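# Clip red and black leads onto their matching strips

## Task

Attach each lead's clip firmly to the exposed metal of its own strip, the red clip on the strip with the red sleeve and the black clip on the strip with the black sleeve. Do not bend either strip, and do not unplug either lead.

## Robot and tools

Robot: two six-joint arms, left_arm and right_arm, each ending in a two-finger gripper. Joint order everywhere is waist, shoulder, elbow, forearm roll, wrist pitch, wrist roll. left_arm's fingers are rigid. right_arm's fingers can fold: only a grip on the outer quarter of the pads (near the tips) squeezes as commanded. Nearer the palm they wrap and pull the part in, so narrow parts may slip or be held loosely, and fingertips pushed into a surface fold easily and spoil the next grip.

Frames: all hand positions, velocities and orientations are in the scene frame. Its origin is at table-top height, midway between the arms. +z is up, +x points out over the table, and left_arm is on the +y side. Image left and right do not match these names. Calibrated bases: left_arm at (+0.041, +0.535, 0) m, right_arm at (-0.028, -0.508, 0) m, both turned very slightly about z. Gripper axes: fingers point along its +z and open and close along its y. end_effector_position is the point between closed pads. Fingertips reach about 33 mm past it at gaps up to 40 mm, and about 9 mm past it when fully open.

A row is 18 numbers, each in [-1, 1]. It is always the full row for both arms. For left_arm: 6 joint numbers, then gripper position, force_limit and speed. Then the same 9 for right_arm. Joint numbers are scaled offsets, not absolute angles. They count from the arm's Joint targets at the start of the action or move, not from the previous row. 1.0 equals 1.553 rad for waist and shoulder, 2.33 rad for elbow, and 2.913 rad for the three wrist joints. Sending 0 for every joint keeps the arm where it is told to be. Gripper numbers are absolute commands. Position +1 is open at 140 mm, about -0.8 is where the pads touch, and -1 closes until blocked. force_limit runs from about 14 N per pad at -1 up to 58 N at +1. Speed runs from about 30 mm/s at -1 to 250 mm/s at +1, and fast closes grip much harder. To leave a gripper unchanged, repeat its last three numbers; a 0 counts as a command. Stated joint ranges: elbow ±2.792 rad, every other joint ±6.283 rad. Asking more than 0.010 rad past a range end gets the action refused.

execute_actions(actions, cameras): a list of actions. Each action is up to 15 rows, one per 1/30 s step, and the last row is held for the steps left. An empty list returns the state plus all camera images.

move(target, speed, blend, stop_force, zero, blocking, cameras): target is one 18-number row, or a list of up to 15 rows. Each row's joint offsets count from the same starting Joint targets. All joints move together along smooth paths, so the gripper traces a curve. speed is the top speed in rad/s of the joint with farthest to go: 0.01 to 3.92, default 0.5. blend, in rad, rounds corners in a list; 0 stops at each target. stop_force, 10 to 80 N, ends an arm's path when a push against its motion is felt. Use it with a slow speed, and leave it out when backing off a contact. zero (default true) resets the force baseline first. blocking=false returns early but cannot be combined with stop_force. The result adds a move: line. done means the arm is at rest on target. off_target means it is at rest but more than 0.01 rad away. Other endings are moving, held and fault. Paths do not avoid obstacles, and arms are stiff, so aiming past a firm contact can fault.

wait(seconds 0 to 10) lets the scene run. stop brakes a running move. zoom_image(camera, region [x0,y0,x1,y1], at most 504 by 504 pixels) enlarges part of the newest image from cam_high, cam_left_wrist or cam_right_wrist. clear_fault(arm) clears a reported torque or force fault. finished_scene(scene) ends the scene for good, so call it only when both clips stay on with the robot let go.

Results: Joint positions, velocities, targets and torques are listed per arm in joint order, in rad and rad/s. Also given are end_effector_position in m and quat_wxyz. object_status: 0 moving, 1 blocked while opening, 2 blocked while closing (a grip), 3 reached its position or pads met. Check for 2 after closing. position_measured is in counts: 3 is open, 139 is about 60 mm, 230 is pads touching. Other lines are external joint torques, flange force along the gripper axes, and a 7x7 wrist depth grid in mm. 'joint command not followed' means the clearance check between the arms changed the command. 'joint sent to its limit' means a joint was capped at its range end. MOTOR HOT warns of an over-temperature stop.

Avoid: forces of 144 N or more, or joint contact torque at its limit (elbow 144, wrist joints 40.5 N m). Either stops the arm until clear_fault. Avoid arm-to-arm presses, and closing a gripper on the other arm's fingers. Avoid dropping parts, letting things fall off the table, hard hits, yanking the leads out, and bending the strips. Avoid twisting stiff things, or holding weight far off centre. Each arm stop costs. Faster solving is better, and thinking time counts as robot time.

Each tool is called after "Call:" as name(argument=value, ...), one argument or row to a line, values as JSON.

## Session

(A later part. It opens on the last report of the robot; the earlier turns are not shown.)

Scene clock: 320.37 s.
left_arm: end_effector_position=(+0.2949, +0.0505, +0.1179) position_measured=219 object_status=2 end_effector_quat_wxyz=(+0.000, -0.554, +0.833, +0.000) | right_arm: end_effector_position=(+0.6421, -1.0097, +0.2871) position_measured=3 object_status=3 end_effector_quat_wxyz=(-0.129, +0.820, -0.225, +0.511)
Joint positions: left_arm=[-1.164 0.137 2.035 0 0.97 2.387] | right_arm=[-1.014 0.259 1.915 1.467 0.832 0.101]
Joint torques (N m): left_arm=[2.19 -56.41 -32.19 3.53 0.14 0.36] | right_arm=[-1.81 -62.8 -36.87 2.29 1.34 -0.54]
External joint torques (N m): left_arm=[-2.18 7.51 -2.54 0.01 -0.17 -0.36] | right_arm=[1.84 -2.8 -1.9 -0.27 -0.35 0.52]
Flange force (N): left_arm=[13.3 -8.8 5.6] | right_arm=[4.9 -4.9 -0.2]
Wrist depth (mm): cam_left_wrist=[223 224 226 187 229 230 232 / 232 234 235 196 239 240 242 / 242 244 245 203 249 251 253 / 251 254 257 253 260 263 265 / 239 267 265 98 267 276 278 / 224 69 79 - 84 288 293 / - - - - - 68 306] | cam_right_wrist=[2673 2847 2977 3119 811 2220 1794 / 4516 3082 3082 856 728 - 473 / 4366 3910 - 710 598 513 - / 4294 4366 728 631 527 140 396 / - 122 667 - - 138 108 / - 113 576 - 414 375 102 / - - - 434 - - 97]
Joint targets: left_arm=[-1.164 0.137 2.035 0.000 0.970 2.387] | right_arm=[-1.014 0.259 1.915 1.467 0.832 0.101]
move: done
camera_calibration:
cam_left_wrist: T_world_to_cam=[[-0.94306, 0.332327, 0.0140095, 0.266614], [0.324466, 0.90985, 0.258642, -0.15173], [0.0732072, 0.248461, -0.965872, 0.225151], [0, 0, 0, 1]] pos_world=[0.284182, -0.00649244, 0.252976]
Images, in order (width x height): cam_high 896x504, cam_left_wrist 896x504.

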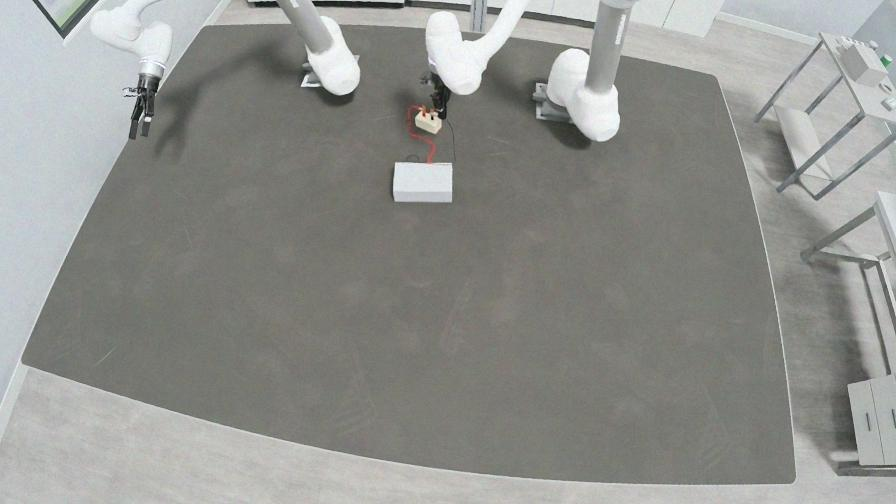

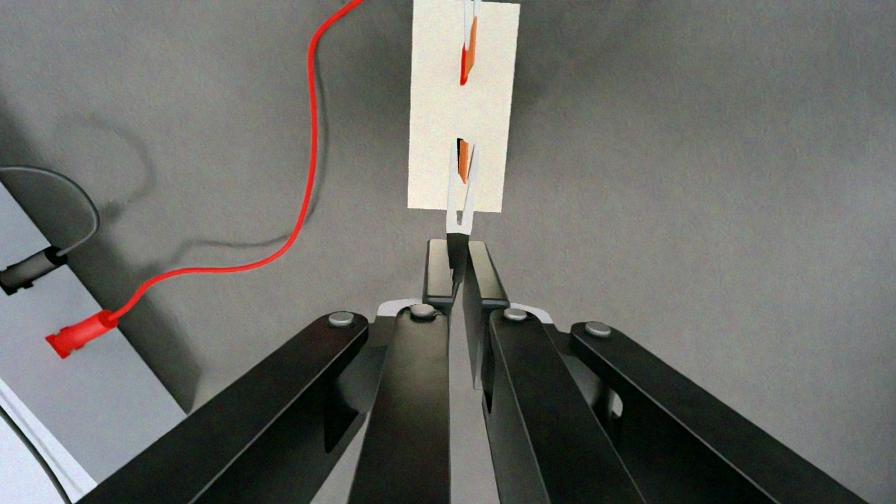

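Call:
move(
  target=[0,0,0,0,0,0,-0.4,-1,-1,0,0,0,0,0,0,1,1,1],
)

Call:
wait(
  seconds=0.7,
)

Call:
move(
  target=[0,-0.0728,-0.0685,0,0.0936,0,-0.4,-1,-1,0,0,0,0,0,0,1,1,1],
  speed=0.25,
  cameras=["cam_left_wrist","cam_high"],
)

Call:
zoom_image(
  camera="cam_left_wrist",
  region=[340, 0, 580, 240],
)

Call:
zoom_image(
  camera="cam_high",
  region=[390, 80, 480, 170],
)

Scene clock: 329.13 s.
left_arm: end_effector_position=(+0.2949, +0.0505, +0.1179) position_measured=179 object_status=0 end_effector_quat_wxyz=(+0.000, -0.554, +0.833, +0.000) | right_arm: end_effector_position=(+0.6421, -1.0097, +0.2871) position_measured=3 object_status=3 end_effector_quat_wxyz=(-0.129, +0.820, -0.225, +0.511)
Joint positions: left_arm=[-1.164 0.137 2.035 0 0.97 2.387] | right_arm=[-1.014 0.259 1.915 1.467 0.832 0.101]
Joint torques (N m): left_arm=[2.17 -56.98 -32.23 3.48 0.13 0.38] | right_arm=[-1.81 -62.75 -36.91 2.31 1.33 -0.57]
External joint torques (N m): left_arm=[-2.14 7.83 -2.56 0.06 -0.17 -0.38] | right_arm=[1.96 -3.04 -1.95 -0.29 -0.34 0.54]
Flange force (N): left_arm=[13.7 -9.3 5.9] | right_arm=[5.0 -5.3 -0.4]
Wrist depth (mm): cam_left_wrist=[223 224 226 187 228 230 233 / 230 234 235 196 238 240 241 / 245 244 245 203 249 251 253 / 250 255 256 171 260 264 265 / 239 264 94 268 122 276 278 / 220 - - 285 75 95 293 / - - - 301 - - 67] | cam_right_wrist=[3852 3011 2911 3082 970 2471 1735 / 3540 3011 3274 840 804 - 534 / - 4678 1011 684 599 494 - / - 4294 730 - - 449 407 / - 121 - 498 482 138 108 / - 105 - 470 429 - 102 / - 565 496 442 374 - 97]
Joint targets: left_arm=[-1.164 0.137 2.035 0.000 0.970 2.387] | right_arm=[-1.014 0.259 1.915 1.467 0.832 0.101]
move: done

Scene clock: 329.83 s.
left_arm: end_effector_position=(+0.2949, +0.0505, +0.1179) position_measured=179 object_status=3 end_effector_quat_wxyz=(+0.000, -0.554, +0.833, +0.000) | right_arm: end_effector_position=(+0.6421, -1.0097, +0.2871) position_measured=3 object_status=3 end_effector_quat_wxyz=(-0.129, +0.820, -0.225, +0.511)
Joint positions: left_arm=[-1.164 0.137 2.035 0 0.97 2.387] | right_arm=[-1.014 0.259 1.915 1.467 0.832 0.101]
Joint torques (N m): left_arm=[2.62 -56.64 -32.22 3.5 0.06 0.38] | right_arm=[-1.76 -62.72 -37 2.29 1.34 -0.57]
External joint torques (N m): left_arm=[-2.61 7.66 -2.52 0.02 -0.1 -0.38] | right_arm=[1.86 -3.1 -1.91 -0.26 -0.34 0.55]
Flange force (N): left_arm=[14.1 -8.4 5.6] | right_arm=[4.9 -5.2 -0.5]
Wrist depth (mm): cam_left_wrist=[223 224 226 187 227 230 231 / 232 234 235 195 241 241 242 / 242 244 246 203 250 250 254 / 252 254 256 171 260 264 264 / 239 265 94 269 122 276 278 / 220 - - 286 75 95 292 / - - - 301 - - 302] | cam_right_wrist=[3274 3046 2847 3011 - 2943 1871 / 3969 2977 3156 - - - 475 / 3316 4093 1004 - - 525 - / - 3119 - 693 555 - - / - 122 - - 461 138 108 / - 105 - 469 452 384 103 / - 577 - 451 - - 97]
Joint targets: left_arm=[-1.164 0.137 2.035 0.000 0.970 2.387] | right_arm=[-1.014 0.259 1.915 1.467 0.832 0.101]
Tool commands: left_gripper/position=-0.4 left_gripper/force_limit=-1.0 left_gripper/speed=-1.0 right_gripper/position=+1.0 right_gripper/force_limit=+1.0 right_gripper/speed=+1.0
wait: 0.70 s; at rest by 0.17 s

Scene clock: 331.40 s.
left_arm: end_effector_position=(+0.2942, +0.0521, +0.2593) position_measured=179 object_status=3 end_effector_quat_wxyz=(+0.000, -0.554, +0.833, +0.000) | right_arm: end_effector_position=(+0.6421, -1.0097, +0.2871) position_measured=3 object_status=3 end_effector_quat_wxyz=(-0.129, +0.820, -0.225, +0.511)
Joint positions: left_arm=[-1.164 0.024 1.876 0 1.242 2.387] | right_arm=[-1.014 0.259 1.915 1.467 0.832 0.101]
Joint torques (N m): left_arm=[2.45 -48.12 -36.97 4.01 -0.18 0.34] | right_arm=[-1.92 -62.89 -36.99 2.32 1.33 -0.53]
External joint torques (N m): left_arm=[-2.41 5.63 -2.84 0.05 0.15 -0.34] | right_arm=[2.05 -3.19 -1.9 -0.3 -0.34 0.51]
Flange force (N): left_arm=[12.4 -7.1 -1.0] | right_arm=[4.8 -5.5 -0.4]
Wrist depth (mm): cam_left_wrist=[350 349 352 352 355 357 362 / 361 366 367 363 372 377 377 / 312 374 383 387 388 391 394 / 325 358 400 396 404 410 411 / 343 339 94 421 122 428 434 / - - - 445 75 91 448 / - - - 471 - - 67] | cam_right_wrist=[2757 3156 2787 3082 876 736 1970 / 3316 2817 3195 919 - - 490 / - 3234 - - 609 - 460 / - 5954 784 - 510 150 390 / - 121 - 551 458 138 108 / - 105 - 480 - - 102 / - - 485 437 - - -]
Joint targets: left_arm=[-1.164 0.024 1.876 0.000 1.242 2.387] | right_arm=[-1.014 0.259 1.915 1.467 0.832 0.101]
move: done
camera_calibration:
cam_left_wrist: T_world_to_cam=[[-0.943053, 0.332351, 0.0139187, 0.263475], [0.324465, 0.909841, 0.258673, -0.189543], [0.0733067, 0.248459, -0.965865, 0.361348], [0, 0, 0, 1]] pos_world=[0.283482, -0.00489247, 0.394376]
Images, in order (width x height): cam_high 896x504, cam_left_wrist 896x504.

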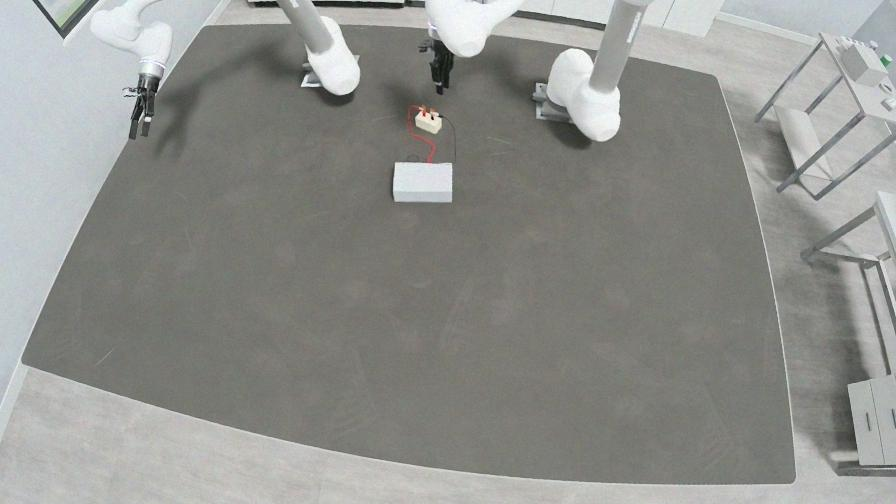

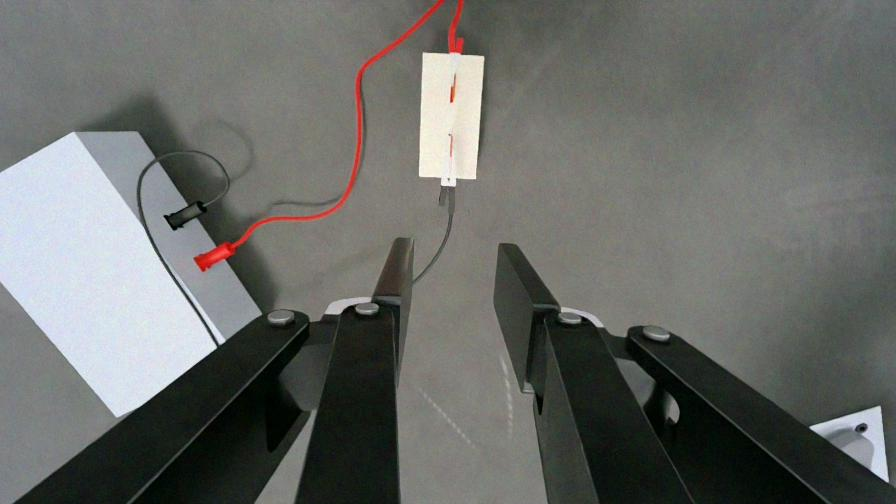

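Scaled by 2.100 from the camera's 896x504 image, which has a finer 1280x720 frame.

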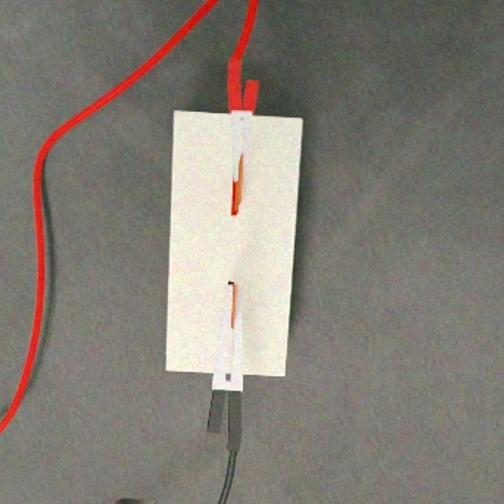

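Scaled by 5.600 from the camera's 896x504 image, which has a finer 1280x720 frame.

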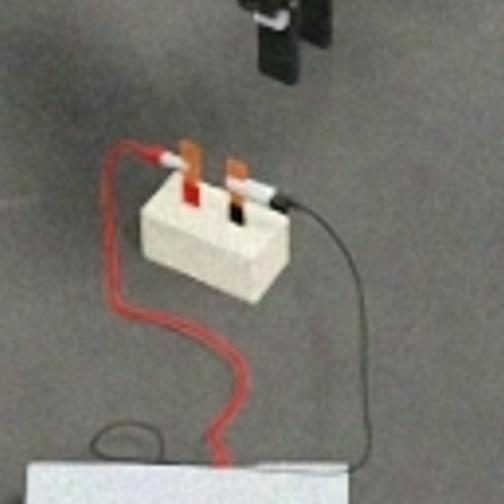

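Both clips are holding their strips and both leads are still plugged in.

Call:
finished_scene(
  scene=2,
)

The scene is finished: the task was done.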